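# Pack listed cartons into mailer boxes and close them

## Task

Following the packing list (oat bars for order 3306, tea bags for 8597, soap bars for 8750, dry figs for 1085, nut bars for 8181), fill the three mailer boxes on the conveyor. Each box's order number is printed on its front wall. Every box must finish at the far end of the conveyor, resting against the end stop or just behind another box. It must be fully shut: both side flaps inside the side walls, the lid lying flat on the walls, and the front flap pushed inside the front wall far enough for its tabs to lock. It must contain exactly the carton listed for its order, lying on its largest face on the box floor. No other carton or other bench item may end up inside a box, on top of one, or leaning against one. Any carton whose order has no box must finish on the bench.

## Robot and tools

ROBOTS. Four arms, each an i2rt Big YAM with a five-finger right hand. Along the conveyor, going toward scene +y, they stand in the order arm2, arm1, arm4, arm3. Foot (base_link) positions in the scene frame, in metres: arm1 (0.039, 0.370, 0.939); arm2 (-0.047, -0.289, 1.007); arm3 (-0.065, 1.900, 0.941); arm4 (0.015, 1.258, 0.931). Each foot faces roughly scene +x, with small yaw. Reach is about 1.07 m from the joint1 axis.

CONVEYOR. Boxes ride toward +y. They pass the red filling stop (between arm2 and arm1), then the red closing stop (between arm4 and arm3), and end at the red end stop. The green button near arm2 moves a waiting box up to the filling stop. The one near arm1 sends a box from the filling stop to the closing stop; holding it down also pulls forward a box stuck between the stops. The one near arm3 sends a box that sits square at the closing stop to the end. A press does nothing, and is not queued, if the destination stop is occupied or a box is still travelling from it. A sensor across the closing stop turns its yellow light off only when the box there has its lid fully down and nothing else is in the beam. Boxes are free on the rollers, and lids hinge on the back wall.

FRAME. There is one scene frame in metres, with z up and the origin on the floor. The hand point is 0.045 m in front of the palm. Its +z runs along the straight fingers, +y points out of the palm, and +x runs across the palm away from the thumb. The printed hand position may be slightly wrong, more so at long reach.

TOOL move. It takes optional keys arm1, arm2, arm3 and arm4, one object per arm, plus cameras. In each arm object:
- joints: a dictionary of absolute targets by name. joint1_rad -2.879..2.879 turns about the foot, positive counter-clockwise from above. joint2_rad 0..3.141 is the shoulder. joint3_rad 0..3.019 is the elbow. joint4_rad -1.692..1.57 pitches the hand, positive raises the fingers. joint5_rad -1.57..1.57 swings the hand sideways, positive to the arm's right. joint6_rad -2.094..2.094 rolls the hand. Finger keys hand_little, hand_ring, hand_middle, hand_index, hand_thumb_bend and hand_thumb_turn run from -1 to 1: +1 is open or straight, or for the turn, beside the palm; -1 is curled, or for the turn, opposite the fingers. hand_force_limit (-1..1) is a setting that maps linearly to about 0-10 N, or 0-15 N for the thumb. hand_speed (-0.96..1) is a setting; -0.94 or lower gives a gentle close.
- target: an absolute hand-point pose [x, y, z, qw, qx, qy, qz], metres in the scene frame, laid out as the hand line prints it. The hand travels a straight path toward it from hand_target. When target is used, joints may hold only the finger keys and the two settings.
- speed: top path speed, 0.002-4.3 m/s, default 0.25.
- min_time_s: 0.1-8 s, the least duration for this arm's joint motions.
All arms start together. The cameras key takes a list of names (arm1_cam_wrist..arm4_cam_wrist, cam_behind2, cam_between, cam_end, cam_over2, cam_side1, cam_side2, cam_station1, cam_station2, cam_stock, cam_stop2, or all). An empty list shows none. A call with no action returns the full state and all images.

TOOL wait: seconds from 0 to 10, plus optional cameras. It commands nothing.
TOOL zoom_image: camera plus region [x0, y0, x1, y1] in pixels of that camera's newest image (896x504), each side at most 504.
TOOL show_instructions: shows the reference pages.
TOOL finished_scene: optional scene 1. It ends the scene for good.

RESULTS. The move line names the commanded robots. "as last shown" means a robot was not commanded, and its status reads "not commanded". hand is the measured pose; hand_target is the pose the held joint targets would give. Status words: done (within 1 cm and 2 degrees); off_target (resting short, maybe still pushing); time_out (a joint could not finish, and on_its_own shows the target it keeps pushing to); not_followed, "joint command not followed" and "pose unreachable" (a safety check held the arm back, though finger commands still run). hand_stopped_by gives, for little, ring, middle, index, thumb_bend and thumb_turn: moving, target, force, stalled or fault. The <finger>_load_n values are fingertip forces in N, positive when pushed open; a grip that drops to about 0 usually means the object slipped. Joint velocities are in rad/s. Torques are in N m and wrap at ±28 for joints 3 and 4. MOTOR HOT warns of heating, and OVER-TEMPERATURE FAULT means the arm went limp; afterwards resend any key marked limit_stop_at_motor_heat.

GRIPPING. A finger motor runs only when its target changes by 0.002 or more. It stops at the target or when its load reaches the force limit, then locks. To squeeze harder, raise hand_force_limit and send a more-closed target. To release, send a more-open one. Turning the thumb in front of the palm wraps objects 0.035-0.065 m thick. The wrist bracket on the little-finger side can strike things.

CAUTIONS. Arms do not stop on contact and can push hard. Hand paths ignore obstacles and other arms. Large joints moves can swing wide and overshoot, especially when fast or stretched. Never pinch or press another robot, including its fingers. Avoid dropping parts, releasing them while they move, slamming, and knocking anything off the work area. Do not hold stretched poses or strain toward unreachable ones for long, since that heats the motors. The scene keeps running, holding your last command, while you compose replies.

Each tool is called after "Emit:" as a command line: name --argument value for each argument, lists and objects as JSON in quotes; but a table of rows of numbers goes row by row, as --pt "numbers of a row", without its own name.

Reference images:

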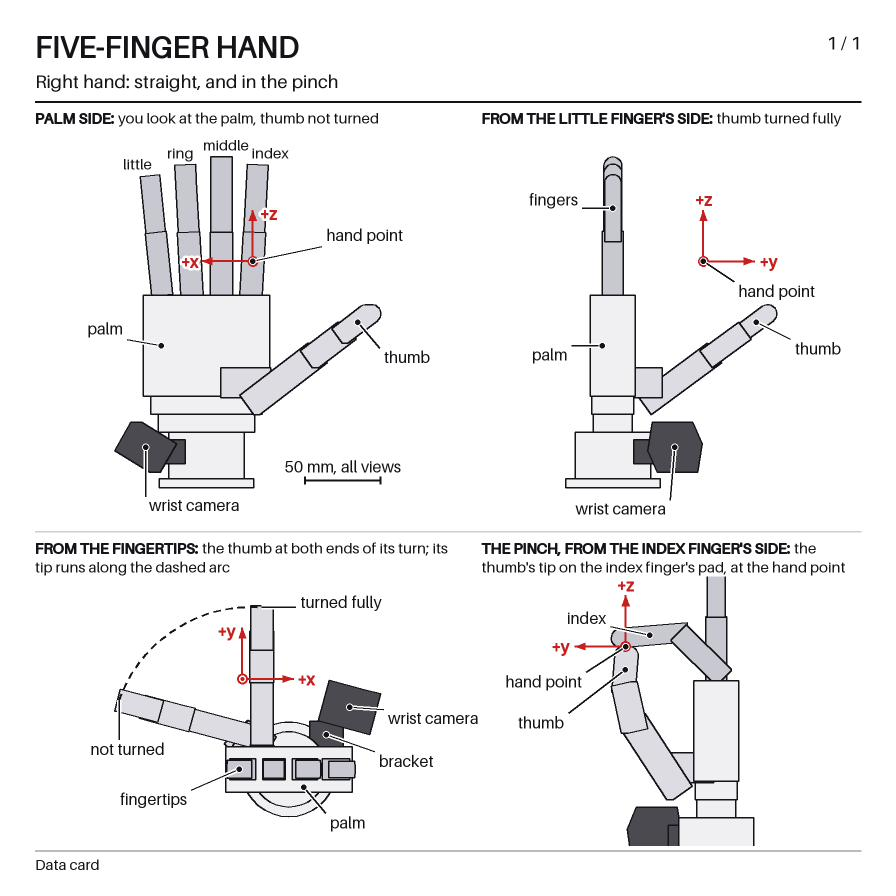

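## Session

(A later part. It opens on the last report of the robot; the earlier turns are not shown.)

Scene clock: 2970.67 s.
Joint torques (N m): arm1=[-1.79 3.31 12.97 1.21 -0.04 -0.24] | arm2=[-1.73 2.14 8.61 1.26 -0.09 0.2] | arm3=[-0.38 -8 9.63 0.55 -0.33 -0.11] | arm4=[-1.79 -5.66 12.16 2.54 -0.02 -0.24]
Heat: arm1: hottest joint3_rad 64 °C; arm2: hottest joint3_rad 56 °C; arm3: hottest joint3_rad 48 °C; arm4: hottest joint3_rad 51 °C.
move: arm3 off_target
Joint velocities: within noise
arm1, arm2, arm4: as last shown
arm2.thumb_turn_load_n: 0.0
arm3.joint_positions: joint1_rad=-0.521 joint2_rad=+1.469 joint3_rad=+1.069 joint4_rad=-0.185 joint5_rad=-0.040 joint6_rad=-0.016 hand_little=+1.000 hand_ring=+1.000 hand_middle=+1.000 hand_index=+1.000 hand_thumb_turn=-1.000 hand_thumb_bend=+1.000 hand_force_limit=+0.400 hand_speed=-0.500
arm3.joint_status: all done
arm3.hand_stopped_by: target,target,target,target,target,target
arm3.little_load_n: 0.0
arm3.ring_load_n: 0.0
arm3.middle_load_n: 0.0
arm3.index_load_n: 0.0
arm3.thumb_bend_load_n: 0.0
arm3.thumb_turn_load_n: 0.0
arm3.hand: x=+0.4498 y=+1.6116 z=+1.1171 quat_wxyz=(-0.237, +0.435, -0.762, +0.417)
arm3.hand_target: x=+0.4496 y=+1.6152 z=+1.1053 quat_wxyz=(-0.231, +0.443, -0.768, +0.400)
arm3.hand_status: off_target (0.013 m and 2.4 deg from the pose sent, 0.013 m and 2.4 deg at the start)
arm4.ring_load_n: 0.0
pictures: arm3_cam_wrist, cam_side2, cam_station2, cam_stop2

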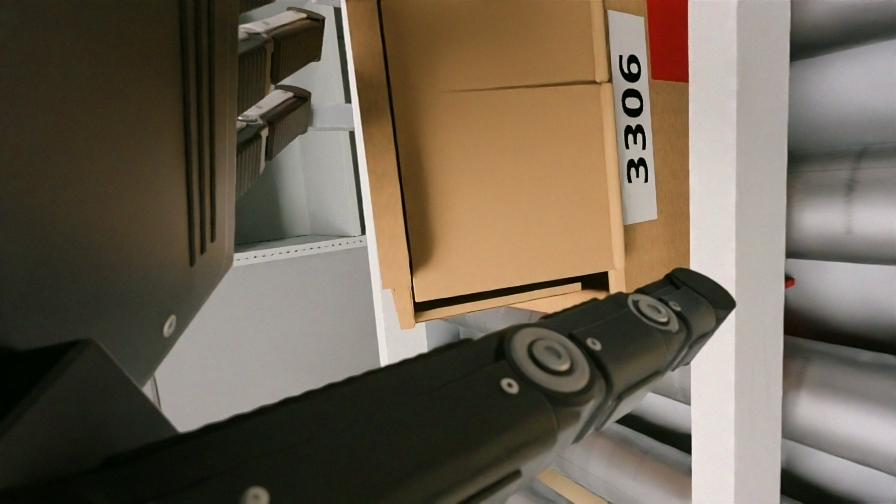

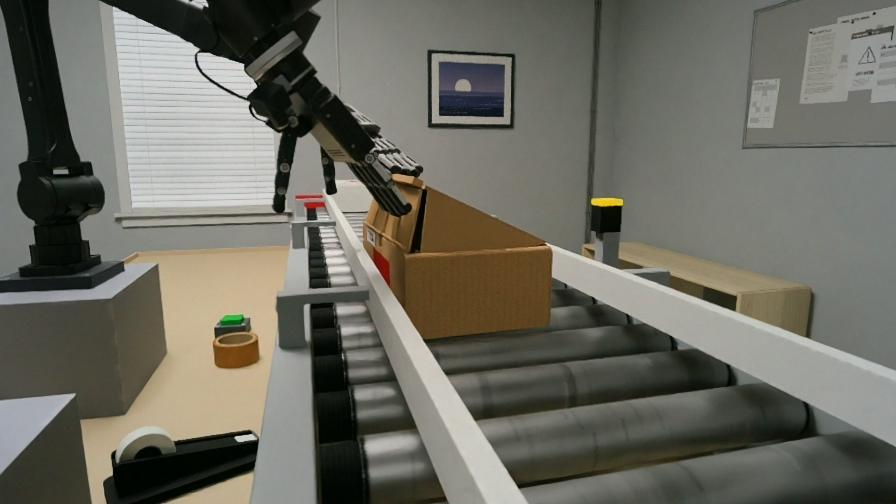

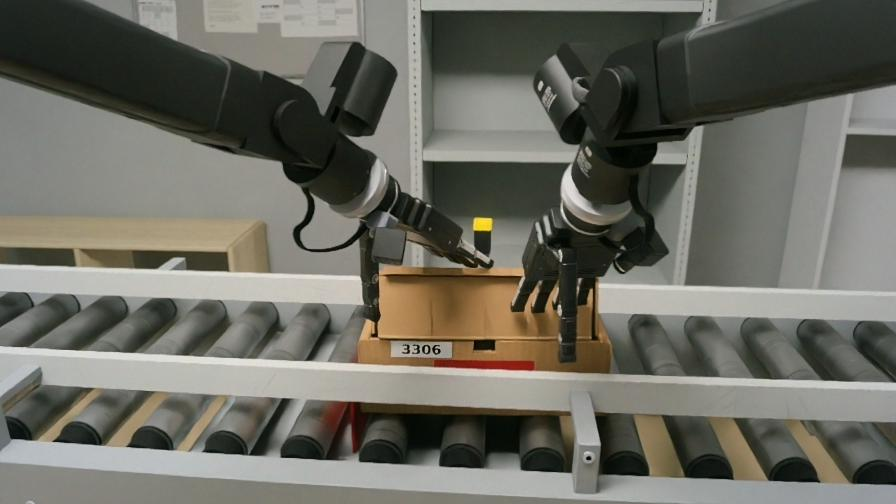

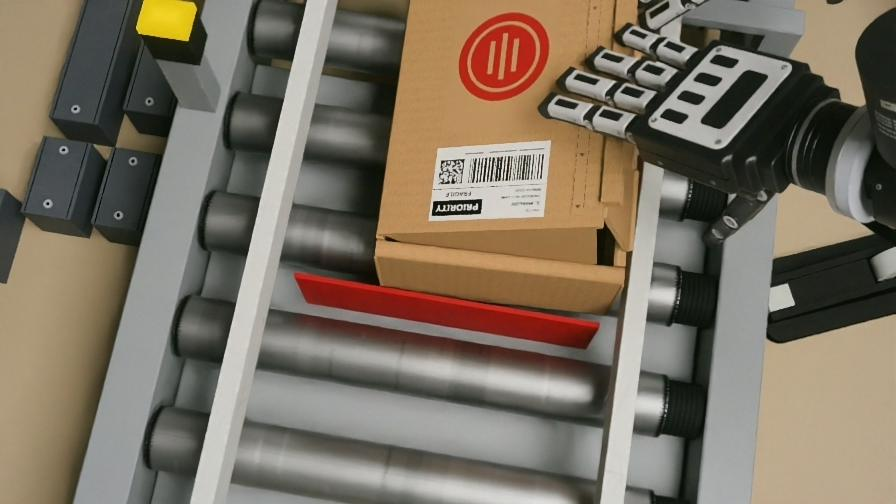

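Emit:
move --arm3 '{"target":[0.448,1.59,1.12,0.2309,-0.4435,0.7681,-0.3999],"speed":0.06}' --cameras '["cam_side2","cam_stop2","cam_station2","cam_over2"]'

Scene clock: 2975.77 s.
Joint torques (N m): arm1=[-1.73 3.37 12.97 1.2 -0.04 -0.24] | arm2=[-1.73 2.08 8.58 1.26 -0.09 0.2] | arm3=[-1.79 -7.24 12.23 0.77 -0.24 -0.14] | arm4=[-1.85 -5.6 12.16 2.54 -0.03 -0.24]
Heat: arm1: hottest joint3_rad 64 °C; arm2: hottest joint3_rad 56 °C; arm3: hottest joint3_rad 48 °C; arm4: hottest joint3_rad 51 °C.
move: arm3 off_target
Joint velocities: within noise
arm1.joint_positions: joint1_rad=+0.332 joint2_rad=+0.564 joint3_rad=+1.375 joint4_rad=-1.366 joint5_rad=+0.004 joint6_rad=-0.964 hand_little=+1.000 hand_ring=+1.000 hand_middle=+1.000 hand_index=+1.000 hand_thumb_turn=+1.000 hand_thumb_bend=+1.000 hand_force_limit=+0.000 hand_speed=-0.800
arm1.joint_status: not commanded
arm1.hand_stopped_by: target,target,target,target,target,target
arm1.little_load_n: 0.0
arm1.ring_load_n: -0.5
arm1.middle_load_n: 0.0
arm1.index_load_n: 0.0
arm1.thumb_bend_load_n: 0.0
arm1.thumb_turn_load_n: -0.5
arm1.hand: x=+0.2246 y=+0.4262 z=+1.4170 quat_wxyz=(-0.242, +0.868, -0.069, +0.428)
arm1.hand_target: x=+0.2222 y=+0.4210 z=+1.4371 quat_wxyz=(-0.242, +0.861, -0.067, +0.443)
arm1.hand_status: not commanded
arm2, arm4: as last shown
arm3.joint_positions: joint1_rad=-0.538 joint2_rad=+1.473 joint3_rad=+1.095 joint4_rad=-0.236 joint5_rad=-0.081 joint6_rad=-0.039 hand_little=+1.000 hand_ring=+1.000 hand_middle=+1.000 hand_index=+1.000 hand_thumb_turn=-1.000 hand_thumb_bend=+1.000 hand_force_limit=+0.400 hand_speed=-0.500
arm3.joint_status: not commanded
arm3.hand_stopped_by: target,target,target,target,target,target
arm3.little_load_n: 0.0
arm3.ring_load_n: 0.0
arm3.middle_load_n: 0.0
arm3.index_load_n: 0.0
arm3.thumb_bend_load_n: 0.0
arm3.thumb_turn_load_n: 0.0
arm3.hand: x=+0.4463 y=+1.6099 z=+1.1195 quat_wxyz=(-0.239, +0.449, -0.762, +0.402)
arm3.hand_target: x=+0.4516 y=+1.5976 z=+1.1194 quat_wxyz=(-0.234, +0.449, -0.765, +0.398)
arm3.hand_status: off_target (0.020 m and 1.3 deg from the pose sent, 0.022 m and 2.4 deg at the start)
pictures: cam_over2, cam_side2, cam_station2, cam_stop2

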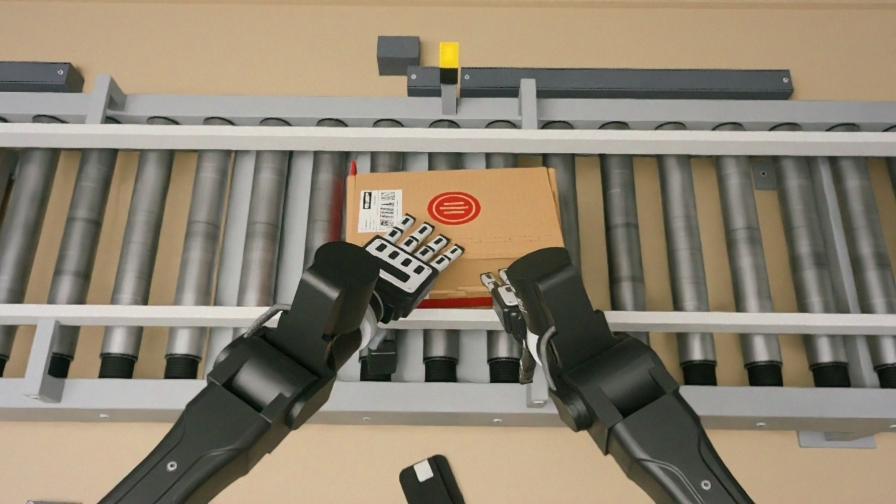

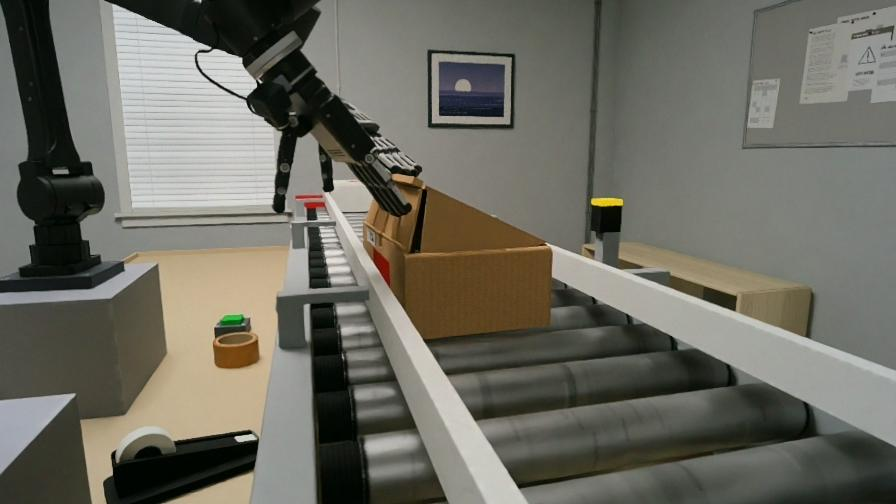

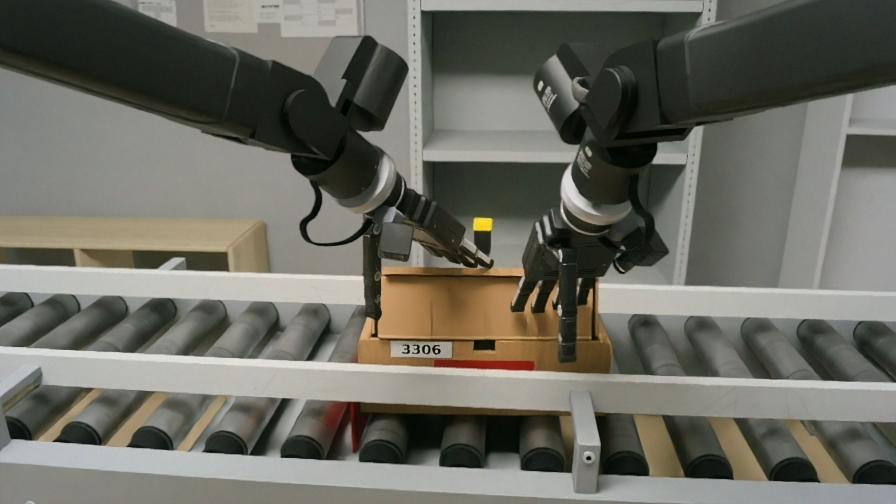

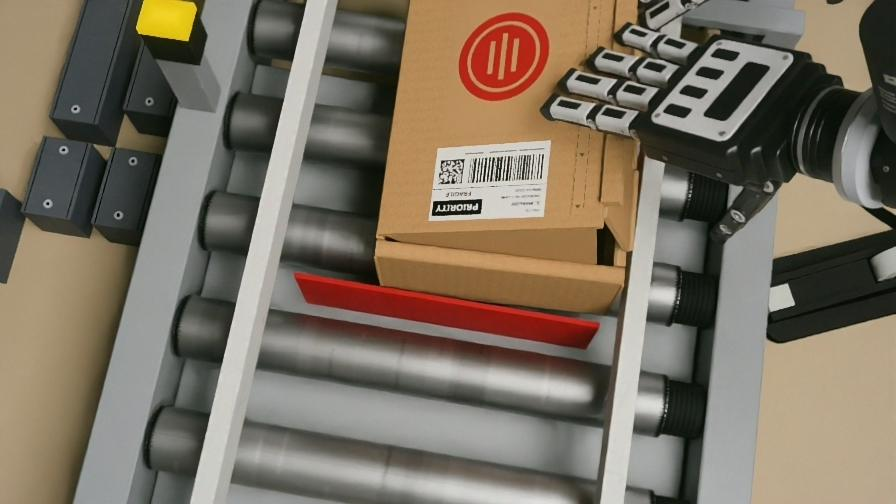

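Emit:
move --arm3 '{"target":[0.45,1.585,1.135,0.2309,-0.4435,0.7681,-0.3999],"speed":0.06}'

Emit:
move --arm3 '{"target":[0.45,1.59,1.11,0.2309,-0.4435,0.7681,-0.3999],"speed":0.06,"joints":{"hand_thumb_bend":-0.16,"hand_force_limit":-0.3}}' --cameras '["cam_side2","cam_stop2","cam_station2","cam_over2"]'

Emit:
zoom_image --camera "cam_stop2" --region '[440, 80, 760, 360]'

Emit:
zoom_image --camera "cam_station2" --region '[340, 200, 640, 400]'

Scene clock: 2981.40 s.
Joint torques (N m): arm1=[-1.73 3.31 12.97 1.2 -0.04 -0.24] | arm2=[-1.73 2.08 8.61 1.28 -0.09 0.2] | arm3=[-1.96 -8.59 12.86 0.81 -0.12 -0.16] | arm4=[-1.79 -5.6 12.19 2.54 -0.02 -0.24]
Heat: arm1: hottest joint3_rad 64 °C; arm2: hottest joint3_rad 56 °C; arm3: hottest joint3_rad 48 °C; arm4: hottest joint3_rad 51 °C.
move: arm3 off_target
Joint velocities: within noise
arm1, arm4: as last shown
arm1.ring_load_n: 0.0
arm1.thumb_turn_load_n: 0.0
arm2.joint_positions: joint1_rad=+0.331 joint2_rad=+0.608 joint3_rad=+1.351 joint4_rad=-1.325 joint5_rad=-0.101 joint6_rad=-1.001 hand_little=+1.000 hand_ring=+1.000 hand_middle=+1.000 hand_index=+1.000 hand_thumb_turn=-1.000 hand_thumb_bend=+1.000 hand_force_limit=-0.300 hand_speed=-0.850
arm2.joint_status: not commanded
arm2.hand_stopped_by: target,target,target,target,target,target
arm2.little_load_n: 0.0
arm2.ring_load_n: 0.0
arm2.middle_load_n: -0.5
arm2.index_load_n: 0.0
arm2.thumb_bend_load_n: 0.0
arm2.thumb_turn_load_n: 0.5
arm2.hand: x=+0.1762 y=-0.2476 z=+1.4704 quat_wxyz=(-0.231, +0.872, -0.116, +0.416)
arm2.hand_target: x=+0.1713 y=-0.2494 z=+1.4815 quat_wxyz=(-0.235, +0.868, -0.124, +0.419)
arm2.hand_status: not commanded
arm3.joint_positions: joint1_rad=-0.555 joint2_rad=+1.487 joint3_rad=+1.129 joint4_rad=-0.279 joint5_rad=-0.101 joint6_rad=-0.039 hand_little=+1.000 hand_ring=+1.000 hand_middle=+1.000 hand_index=+1.000 hand_thumb_turn=-1.000 hand_thumb_bend=+1.000 hand_force_limit=+0.400 hand_speed=-0.500
arm3.joint_status: not commanded
arm3.hand_stopped_by: target,target,target,target,target,target
arm3.little_load_n: 0.0
arm3.ring_load_n: 0.0
arm3.middle_load_n: 0.0
arm3.index_load_n: 0.0
arm3.thumb_bend_load_n: 0.0
arm3.thumb_turn_load_n: 0.0
arm3.hand: x=+0.4455 y=+1.6030 z=+1.1227 quat_wxyz=(-0.239, +0.448, -0.768, +0.390)
arm3.hand_target: x=+0.4509 y=+1.5876 z=+1.1347 quat_wxyz=(-0.237, +0.445, -0.767, +0.397)
arm3.hand_status: off_target (0.022 m and 1.5 deg from the pose sent, 0.030 m and 1.3 deg at the start)
arm4.middle_load_n: -1.0
arm4.index_load_n: -0.5
arm4.hand_target: x=+0.4114 y=+1.4888 z=+1.1201 quat_wxyz=(-0.303, +0.733, -0.563, +0.234)
pictures: none

Scene clock: 2983.50 s.
Joint torques (N m): arm1=[-1.79 3.37 12.97 1.2 -0.04 -0.24] | arm2=[-1.67 2.14 8.58 1.28 -0.09 0.2] | arm3=[-1.26 -8.35 8.69 2.37 0.11 -0.14] | arm4=[-1.85 -5.6 12.19 2.54 -0.03 -0.24]
Heat: arm1: hottest joint3_rad 64 °C; arm2: hottest joint3_rad 56 °C; arm3: hottest joint3_rad 48 °C; arm4: hottest joint3_rad 51 °C.
move: arm3 off_target
Joint velocities: within noise
arm1, arm2, arm4: as last shown
arm2.middle_load_n: 0.0
arm3.joint_positions: joint1_rad=-0.555 joint2_rad=+1.496 joint3_rad=+1.129 joint4_rad=-0.256 joint5_rad=-0.087 joint6_rad=-0.039 hand_little=+1.000 hand_ring=+1.000 hand_middle=+1.000 hand_index=+1.000 hand_thumb_turn=-1.000 hand_thumb_bend=-0.160 hand_force_limit=-0.300 hand_speed=-0.500
arm3.joint_status: all done
arm3.hand_stopped_by: target,target,target,target,target,target
arm3.little_load_n: 0.0
arm3.ring_load_n: 0.0
arm3.middle_load_n: 0.0
arm3.index_load_n: 0.0
arm3.thumb_bend_load_n: 0.0
arm3.thumb_turn_load_n: 0.0
arm3.hand: x=+0.4486 y=+1.5976 z=+1.1212 quat_wxyz=(-0.236, +0.444, -0.767, +0.399)
arm3.hand_target: x=+0.4495 y=+1.5904 z=+1.1106 quat_wxyz=(-0.231, +0.443, -0.768, +0.400)
arm3.hand_status: off_target (0.014 m and 0.7 deg from the pose sent, 0.019 m and 1.5 deg at the start)
arm4.little_load_n: 0.5
arm4.middle_load_n: -1.5
arm4.index_load_n: 0.0
pictures: cam_over2, cam_side2, cam_station2, cam_stop2

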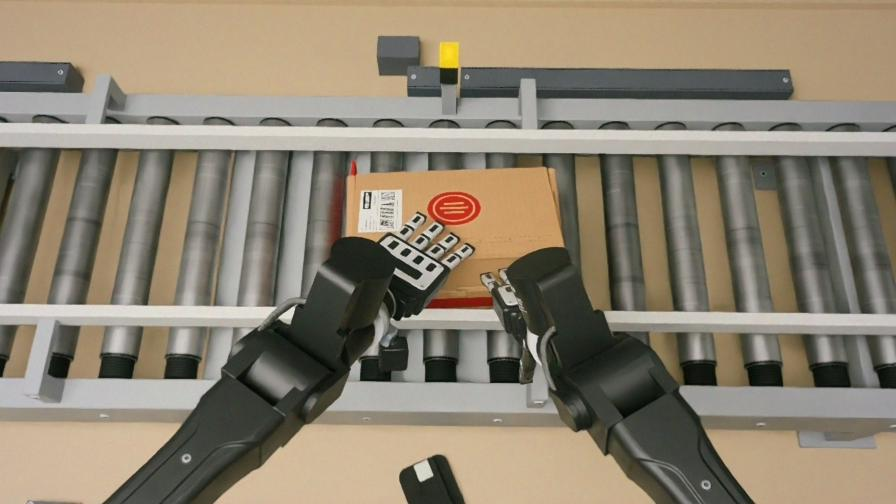

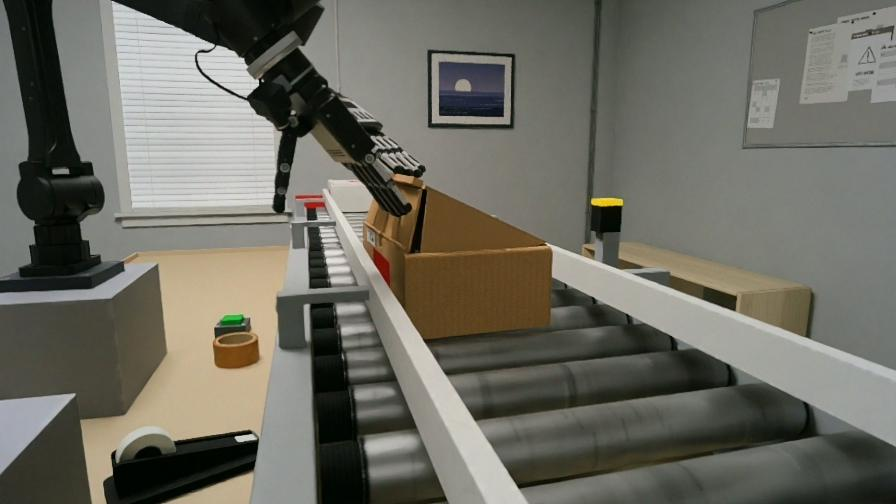

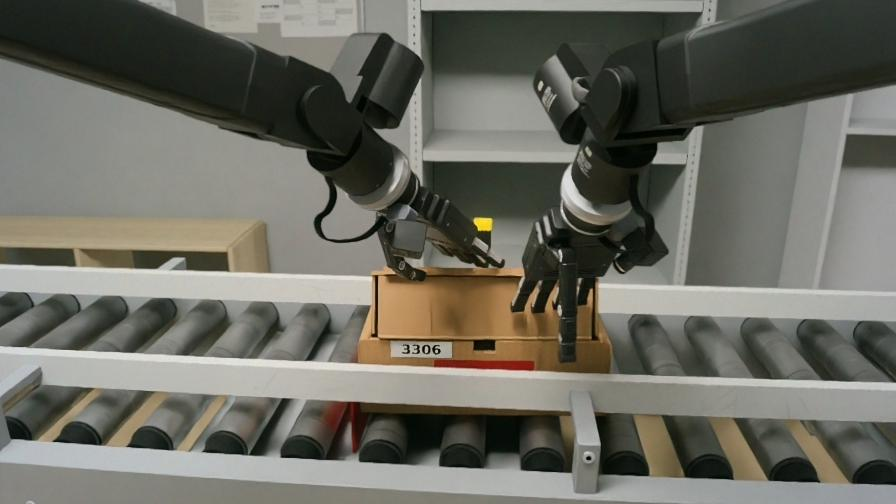

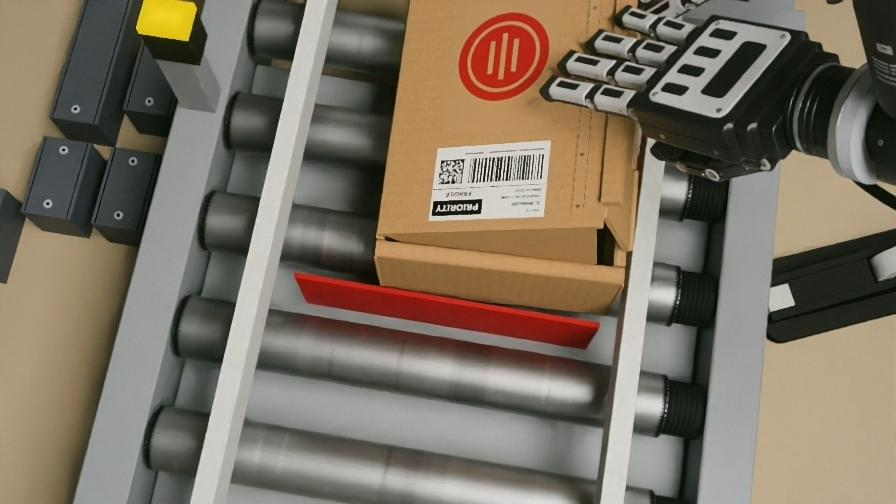

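Scaled by 1.575 from the camera's image (finer frame: 1280x720).

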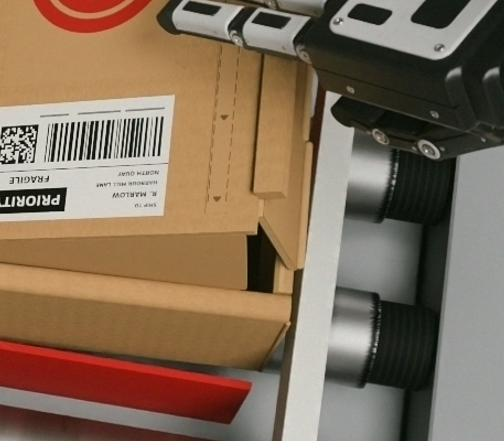

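Scaled by 1.680 from the camera's image (finer frame: 1280x720).

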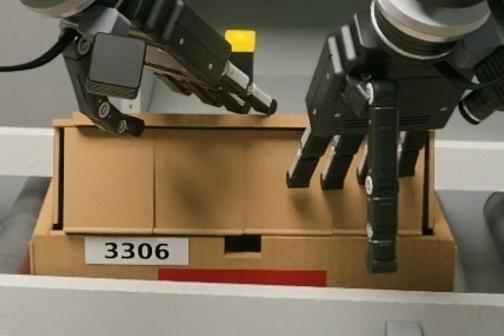

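Emit:
move --arm3 '{"target":[0.466,1.585,1.115,0.2309,-0.4435,0.7681,-0.3999],"speed":0.06,"joints":{"hand_thumb_bend":0.15}}' --cameras '["cam_side2","cam_stop2","cam_station2","cam_over2"]'

Emit:
zoom_image --camera "cam_stop2" --region '[440, 80, 760, 360]'

Emit:
zoom_image --camera "cam_station2" --region '[340, 200, 640, 400]'

Scene clock: 2989.83 s.
Joint torques (N m): arm1=[-1.73 3.37 12.97 1.2 -0.04 -0.24] | arm2=[-1.67 2.2 8.59 1.25 -0.09 0.19] | arm3=[-0.38 -7.53 11.58 1.76 0.19 -0.09] | arm4=[-1.85 -5.6 12.18 2.54 -0.02 -0.24]
Heat: arm1: hottest joint3_rad 64 °C; arm2: hottest joint3_rad 56 °C; arm3: hottest joint3_rad 48 °C; arm4: hottest joint3_rad 51 °C.
move: arm3 off_target
Joint velocities: within noise
arm1, arm2, arm4: as last shown
arm3.joint_positions: joint1_rad=-0.553 joint2_rad=+1.518 joint3_rad=+1.146 joint4_rad=-0.256 joint5_rad=-0.081 joint6_rad=-0.041 hand_little=+1.000 hand_ring=+1.000 hand_middle=+1.000 hand_index=+1.000 hand_thumb_turn=-1.000 hand_thumb_bend=+0.150 hand_force_limit=-0.300 hand_speed=-0.500
arm3.joint_status: all done
arm3.hand_stopped_by: target,target,target,target,target,target
arm3.little_load_n: 0.0
arm3.ring_load_n: 0.0
arm3.middle_load_n: 0.0
arm3.index_load_n: 0.0
arm3.thumb_bend_load_n: 0.0
arm3.thumb_turn_load_n: 0.0
arm3.hand: x=+0.4540 y=+1.5934 z=+1.1177 quat_wxyz=(-0.233, +0.445, -0.768, +0.398)
arm3.hand_target: x=+0.4656 y=+1.5859 z=+1.1147 quat_wxyz=(-0.231, +0.444, -0.768, +0.400)
arm3.hand_status: off_target (0.015 m and 0.3 deg from the pose sent, 0.022 m and 0.7 deg at the start)
arm4.little_load_n: 0.0
arm4.middle_load_n: -1.0
pictures: cam_over2, cam_side2, cam_station2, cam_stop2

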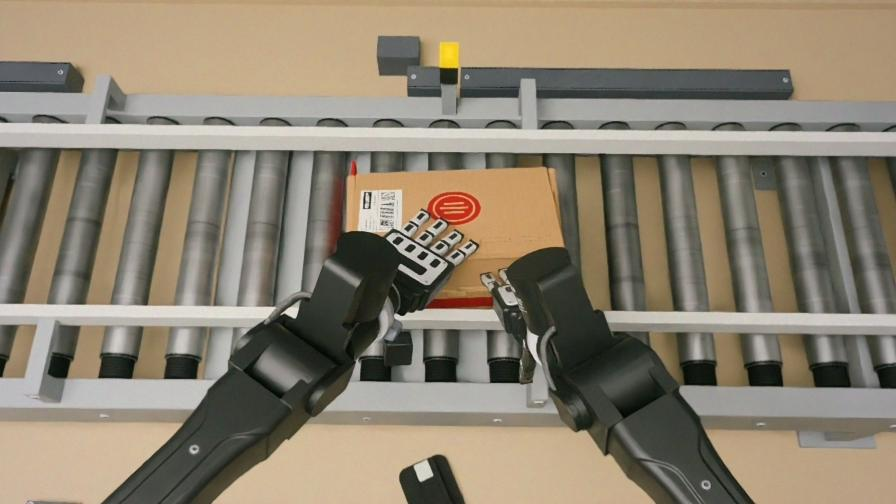

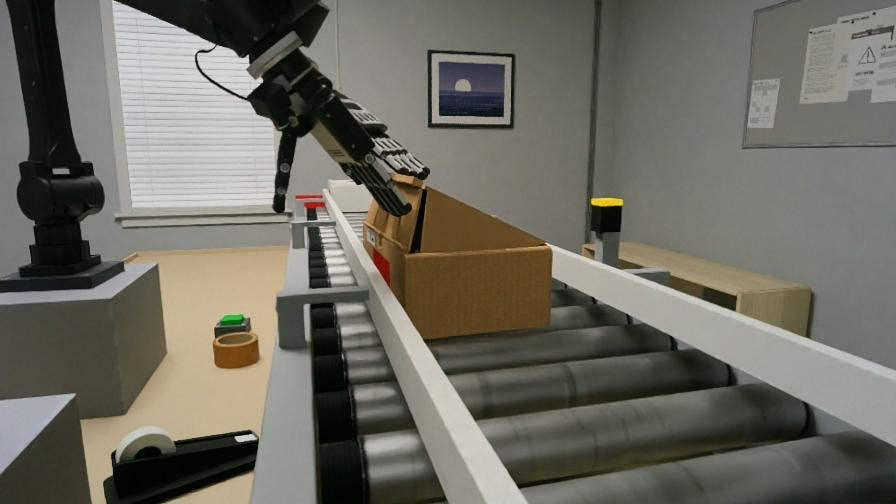

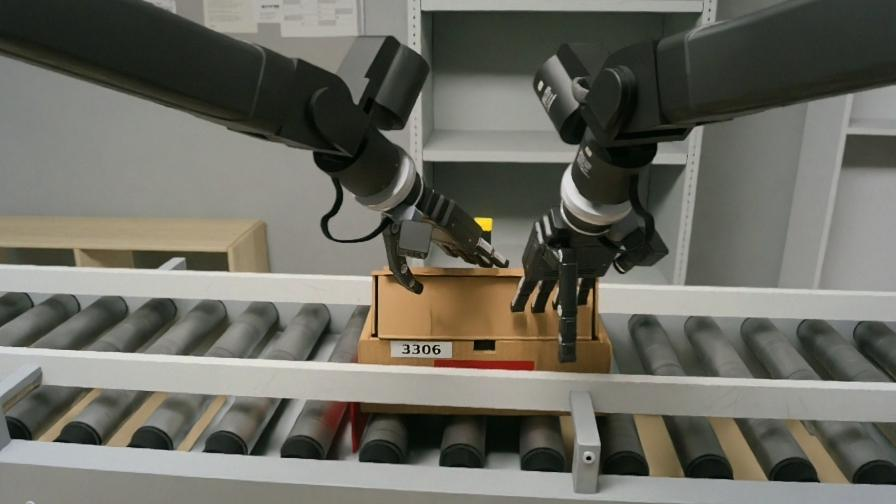

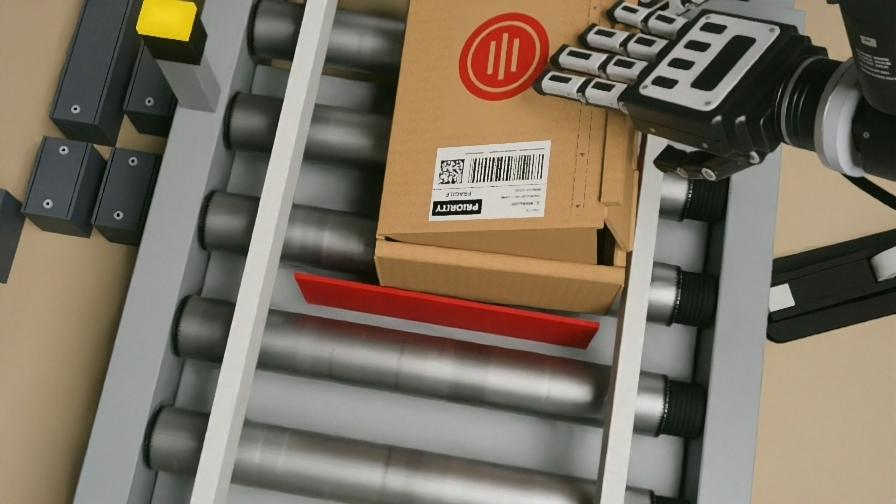

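Scaled by 1.575 from the camera's image (finer frame: 1280x720).

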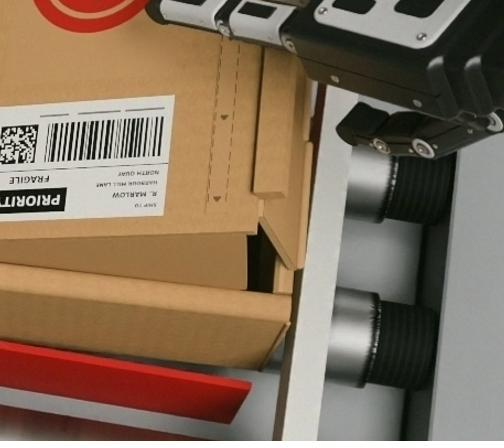

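Scaled by 1.680 from the camera's image (finer frame: 1280x720).

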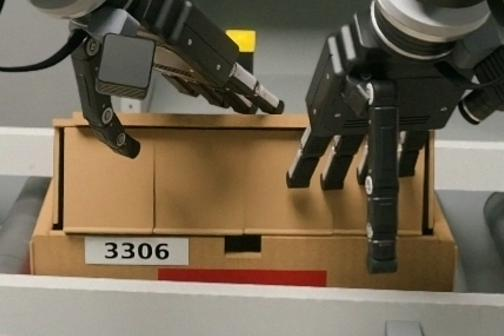

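Emit:
move --arm3 '{"target":[0.48,1.58,1.12,0.2309,-0.4435,0.7681,-0.3999],"speed":0.06,"joints":{"hand_thumb_bend":0.0}}' --cameras '["cam_side2","cam_stop2","cam_station2","cam_over2"]'

Emit:
zoom_image --camera "cam_stop2" --region '[440, 80, 760, 360]'

Emit:
zoom_image --camera "cam_station2" --region '[340, 200, 640, 400]'

Scene clock: 2995.00 s.
Joint torques (N m): arm1=[-1.73 3.31 12.96 1.2 -0.04 -0.24] | arm2=[-1.73 2.14 8.61 1.26 -0.09 0.2] | arm3=[-0.15 -9.29 12.48 1.09 0.11 -0.02] | arm4=[-1.85 -5.66 12.18 2.54 -0.02 -0.25]
Heat: arm1: hottest joint3_rad 64 °C; arm2: hottest joint3_rad 56 °C; arm3: hottest joint3_rad 49 °C; arm4: hottest joint3_rad 51 °C.
move: arm3 off_target
Joint velocities: within noise
arm1, arm2, arm4: as last shown
arm2.thumb_turn_load_n: 0.0
arm3.joint_positions: joint1_rad=-0.550 joint2_rad=+1.565 joint3_rad=+1.184 joint4_rad=-0.256 joint5_rad=-0.072 joint6_rad=-0.041 hand_little=+1.000 hand_ring=+1.000 hand_middle=+1.000 hand_index=+1.000 hand_thumb_turn=-1.000 hand_thumb_bend=+0.000 hand_force_limit=-0.300 hand_speed=-0.500
arm3.joint_status: all done
arm3.hand_stopped_by: target,target,target,target,target,target
arm3.little_load_n: 0.0
arm3.ring_load_n: -0.5
arm3.middle_load_n: 0.0
arm3.index_load_n: -0.5
arm3.thumb_bend_load_n: 0.0
arm3.thumb_turn_load_n: 0.0
arm3.hand: x=+0.4665 y=+1.5848 z=+1.1101 quat_wxyz=(-0.228, +0.445, -0.770, +0.396)
arm3.hand_target: x=+0.4793 y=+1.5800 z=+1.1190 quat_wxyz=(-0.230, +0.443, -0.768, +0.400)
arm3.hand_status: off_target (0.017 m and 0.6 deg from the pose sent, 0.029 m and 0.3 deg at the start)
pictures: cam_over2, cam_side2, cam_station2, cam_stop2

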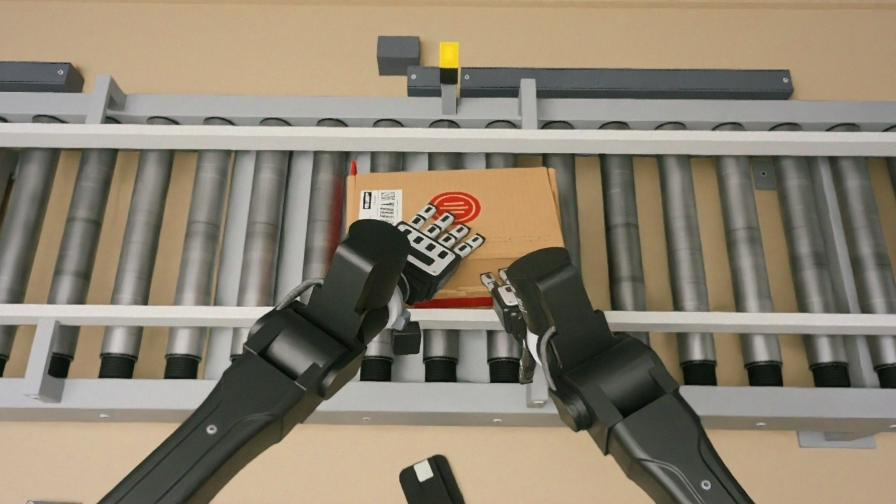

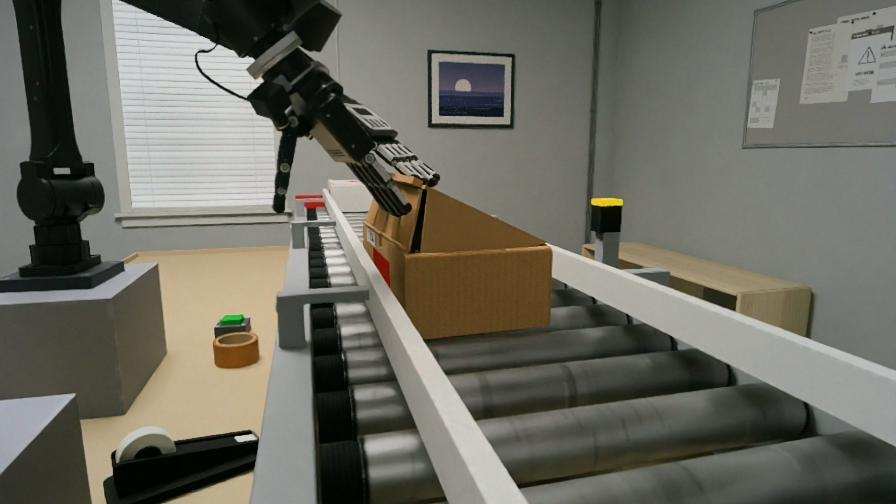

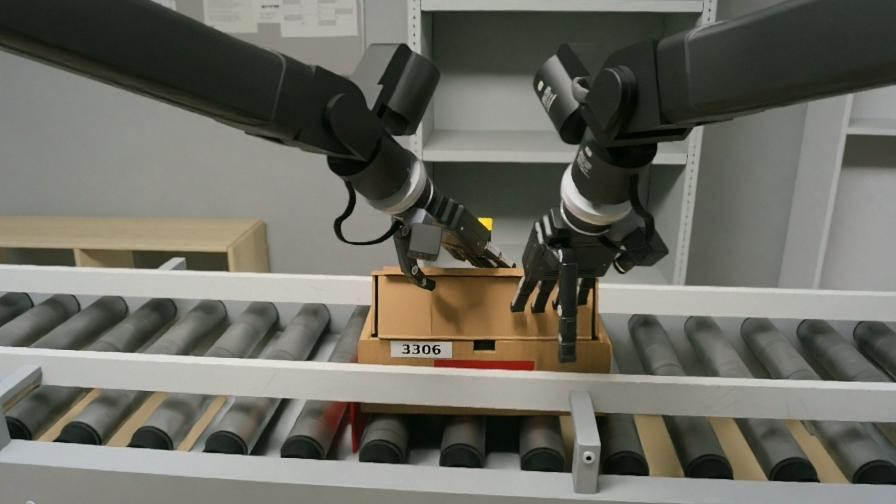

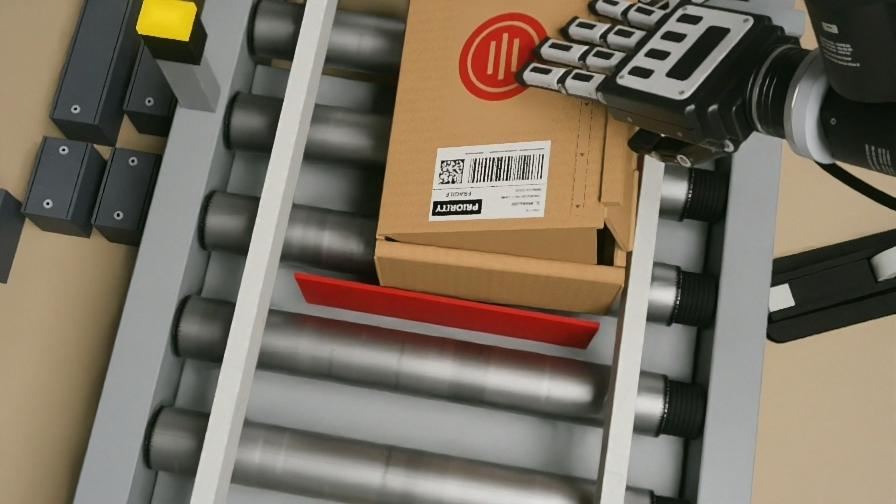

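Scaled by 1.575 from the camera's image (finer frame: 1280x720).

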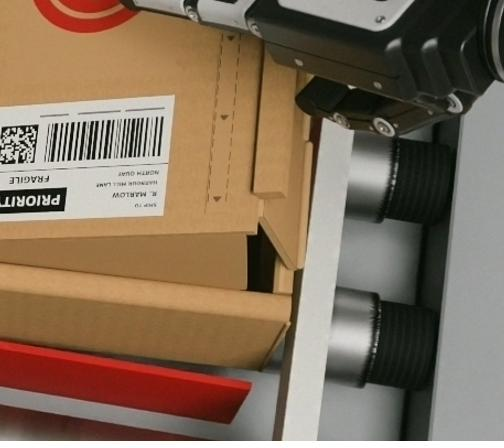

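Scaled by 1.680 from the camera's image (finer frame: 1280x720).

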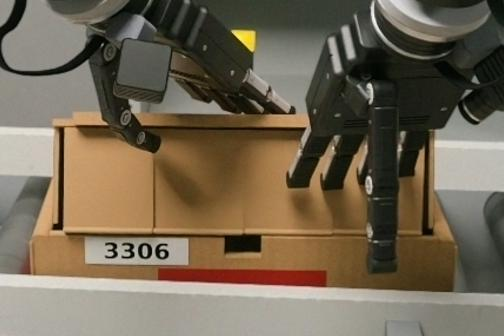

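Emit:
move --arm3 '{"target":[0.48,1.59,1.11,0.2309,-0.4435,0.7681,-0.3999],"speed":0.06,"joints":{"hand_thumb_bend":-0.3}}' --cameras '["cam_side2","cam_stop2","cam_station2"]'

Emit:
zoom_image --camera "cam_stop2" --region '[440, 80, 760, 360]'

Emit:
zoom_image --camera "cam_station2" --region '[340, 200, 640, 400]'

Scene clock: 3000.60 s.
Joint torques (N m): arm1=[-1.73 3.31 12.96 1.2 -0.04 -0.24] | arm2=[-1.67 2.14 8.58 1.29 -0.09 0.2] | arm3=[0.09 -9.64 9.95 2.09 0.04 0.07] | arm4=[-1.85 -5.89 12.11 2.37 -0.03 -0.24]
Heat: arm1: hottest joint3_rad 64 °C; arm2: hottest joint3_rad 56 °C; arm3: hottest joint3_rad 50 °C; arm4: hottest joint3_rad 51 °C.
move: arm3 off_target
Joint velocities: within noise
arm1, arm2, arm4: as last shown
arm2.thumb_turn_load_n: 0.5
arm3.joint_positions: joint1_rad=-0.541 joint2_rad=+1.565 joint3_rad=+1.184 joint4_rad=-0.256 joint5_rad=-0.053 joint6_rad=-0.042 hand_little=+1.000 hand_ring=+1.000 hand_middle=+1.000 hand_index=+1.000 hand_thumb_turn=-1.000 hand_thumb_bend=-0.161 hand_force_limit=-0.300 hand_speed=-0.500
arm3.joint_status: hand_thumb_bend off_target (ended at -0.161, target -0.300)
arm3.hand_stopped_by: target,target,target,target,force,target
arm3.little_load_n: 0.5
arm3.ring_load_n: 0.0
arm3.middle_load_n: 0.0
arm3.index_load_n: 0.0
arm3.thumb_bend_load_n: 3.0
arm3.thumb_turn_load_n: 0.0
arm3.hand: x=+0.4679 y=+1.5863 z=+1.1096 quat_wxyz=(-0.223, +0.445, -0.770, +0.399)
arm3.hand_target: x=+0.4777 y=+1.5867 z=+1.1100 quat_wxyz=(-0.228, +0.442, -0.769, +0.402)
arm3.hand_status: off_target (0.013 m and 1.0 deg from the pose sent, 0.014 m and 0.6 deg at the start)
arm4.joint_positions: joint1_rad=+0.429 joint2_rad=+1.143 joint3_rad=+0.897 joint4_rad=-0.612 joint5_rad=+0.175 joint6_rad=+0.194 hand_little=+1.000 hand_ring=+1.000 hand_middle=+1.000 hand_index=+1.000 hand_thumb_turn=-1.000 hand_thumb_bend=+1.000 hand_force_limit=-0.200 hand_speed=+0.200
arm4.ring_load_n: -0.5
arm4.hand: x=+0.3879 y=+1.4827 z=+1.0990 quat_wxyz=(-0.281, +0.743, -0.566, +0.220)
arm4.hand_target: x=+0.4115 y=+1.4895 z=+1.1203 quat_wxyz=(-0.304, +0.733, -0.562, +0.233)
pictures: cam_side2, cam_station2, cam_stop2

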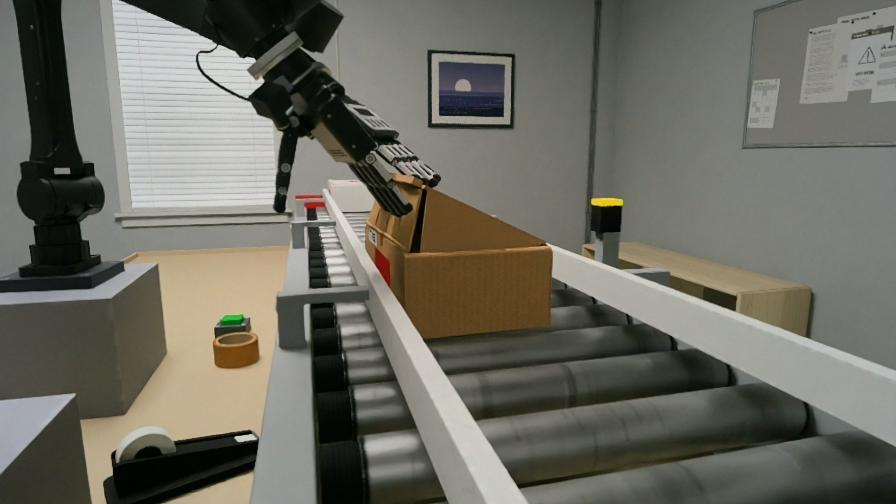

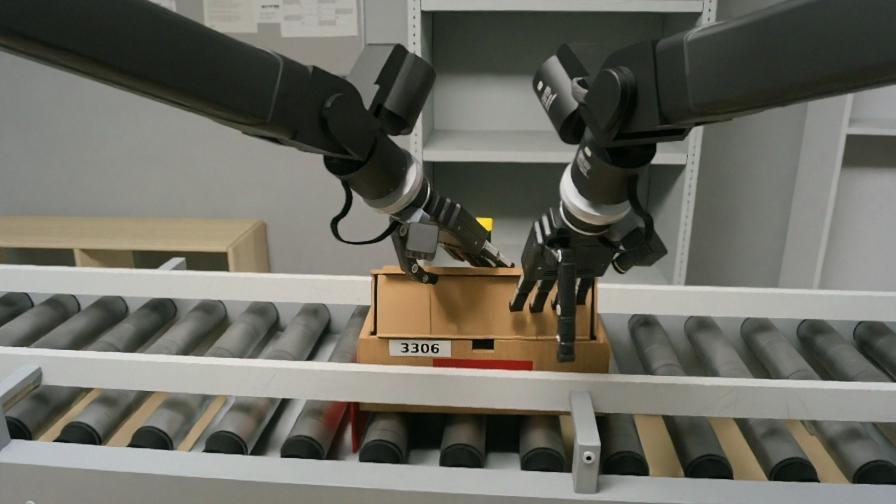

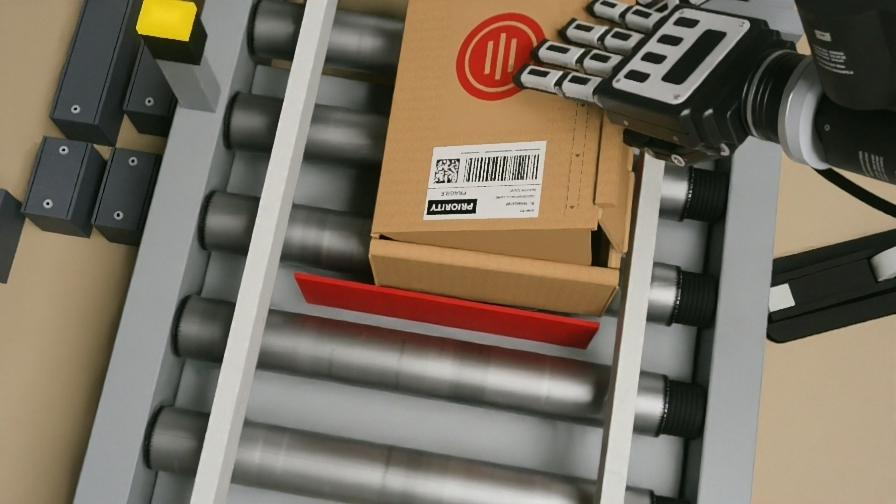

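Scaled by 1.575 from the camera's image (finer frame: 1280x720).

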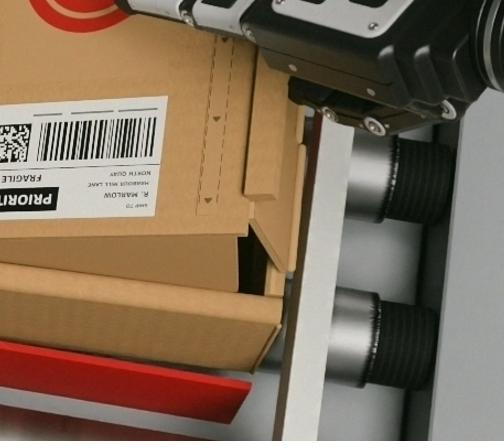

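Scaled by 1.680 from the camera's image (finer frame: 1280x720).

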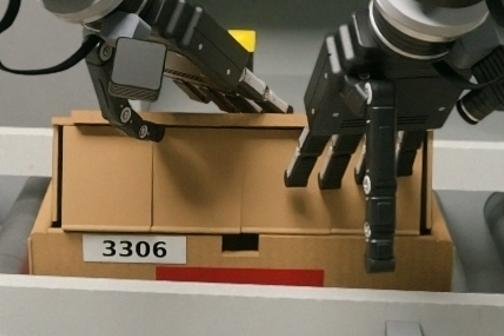

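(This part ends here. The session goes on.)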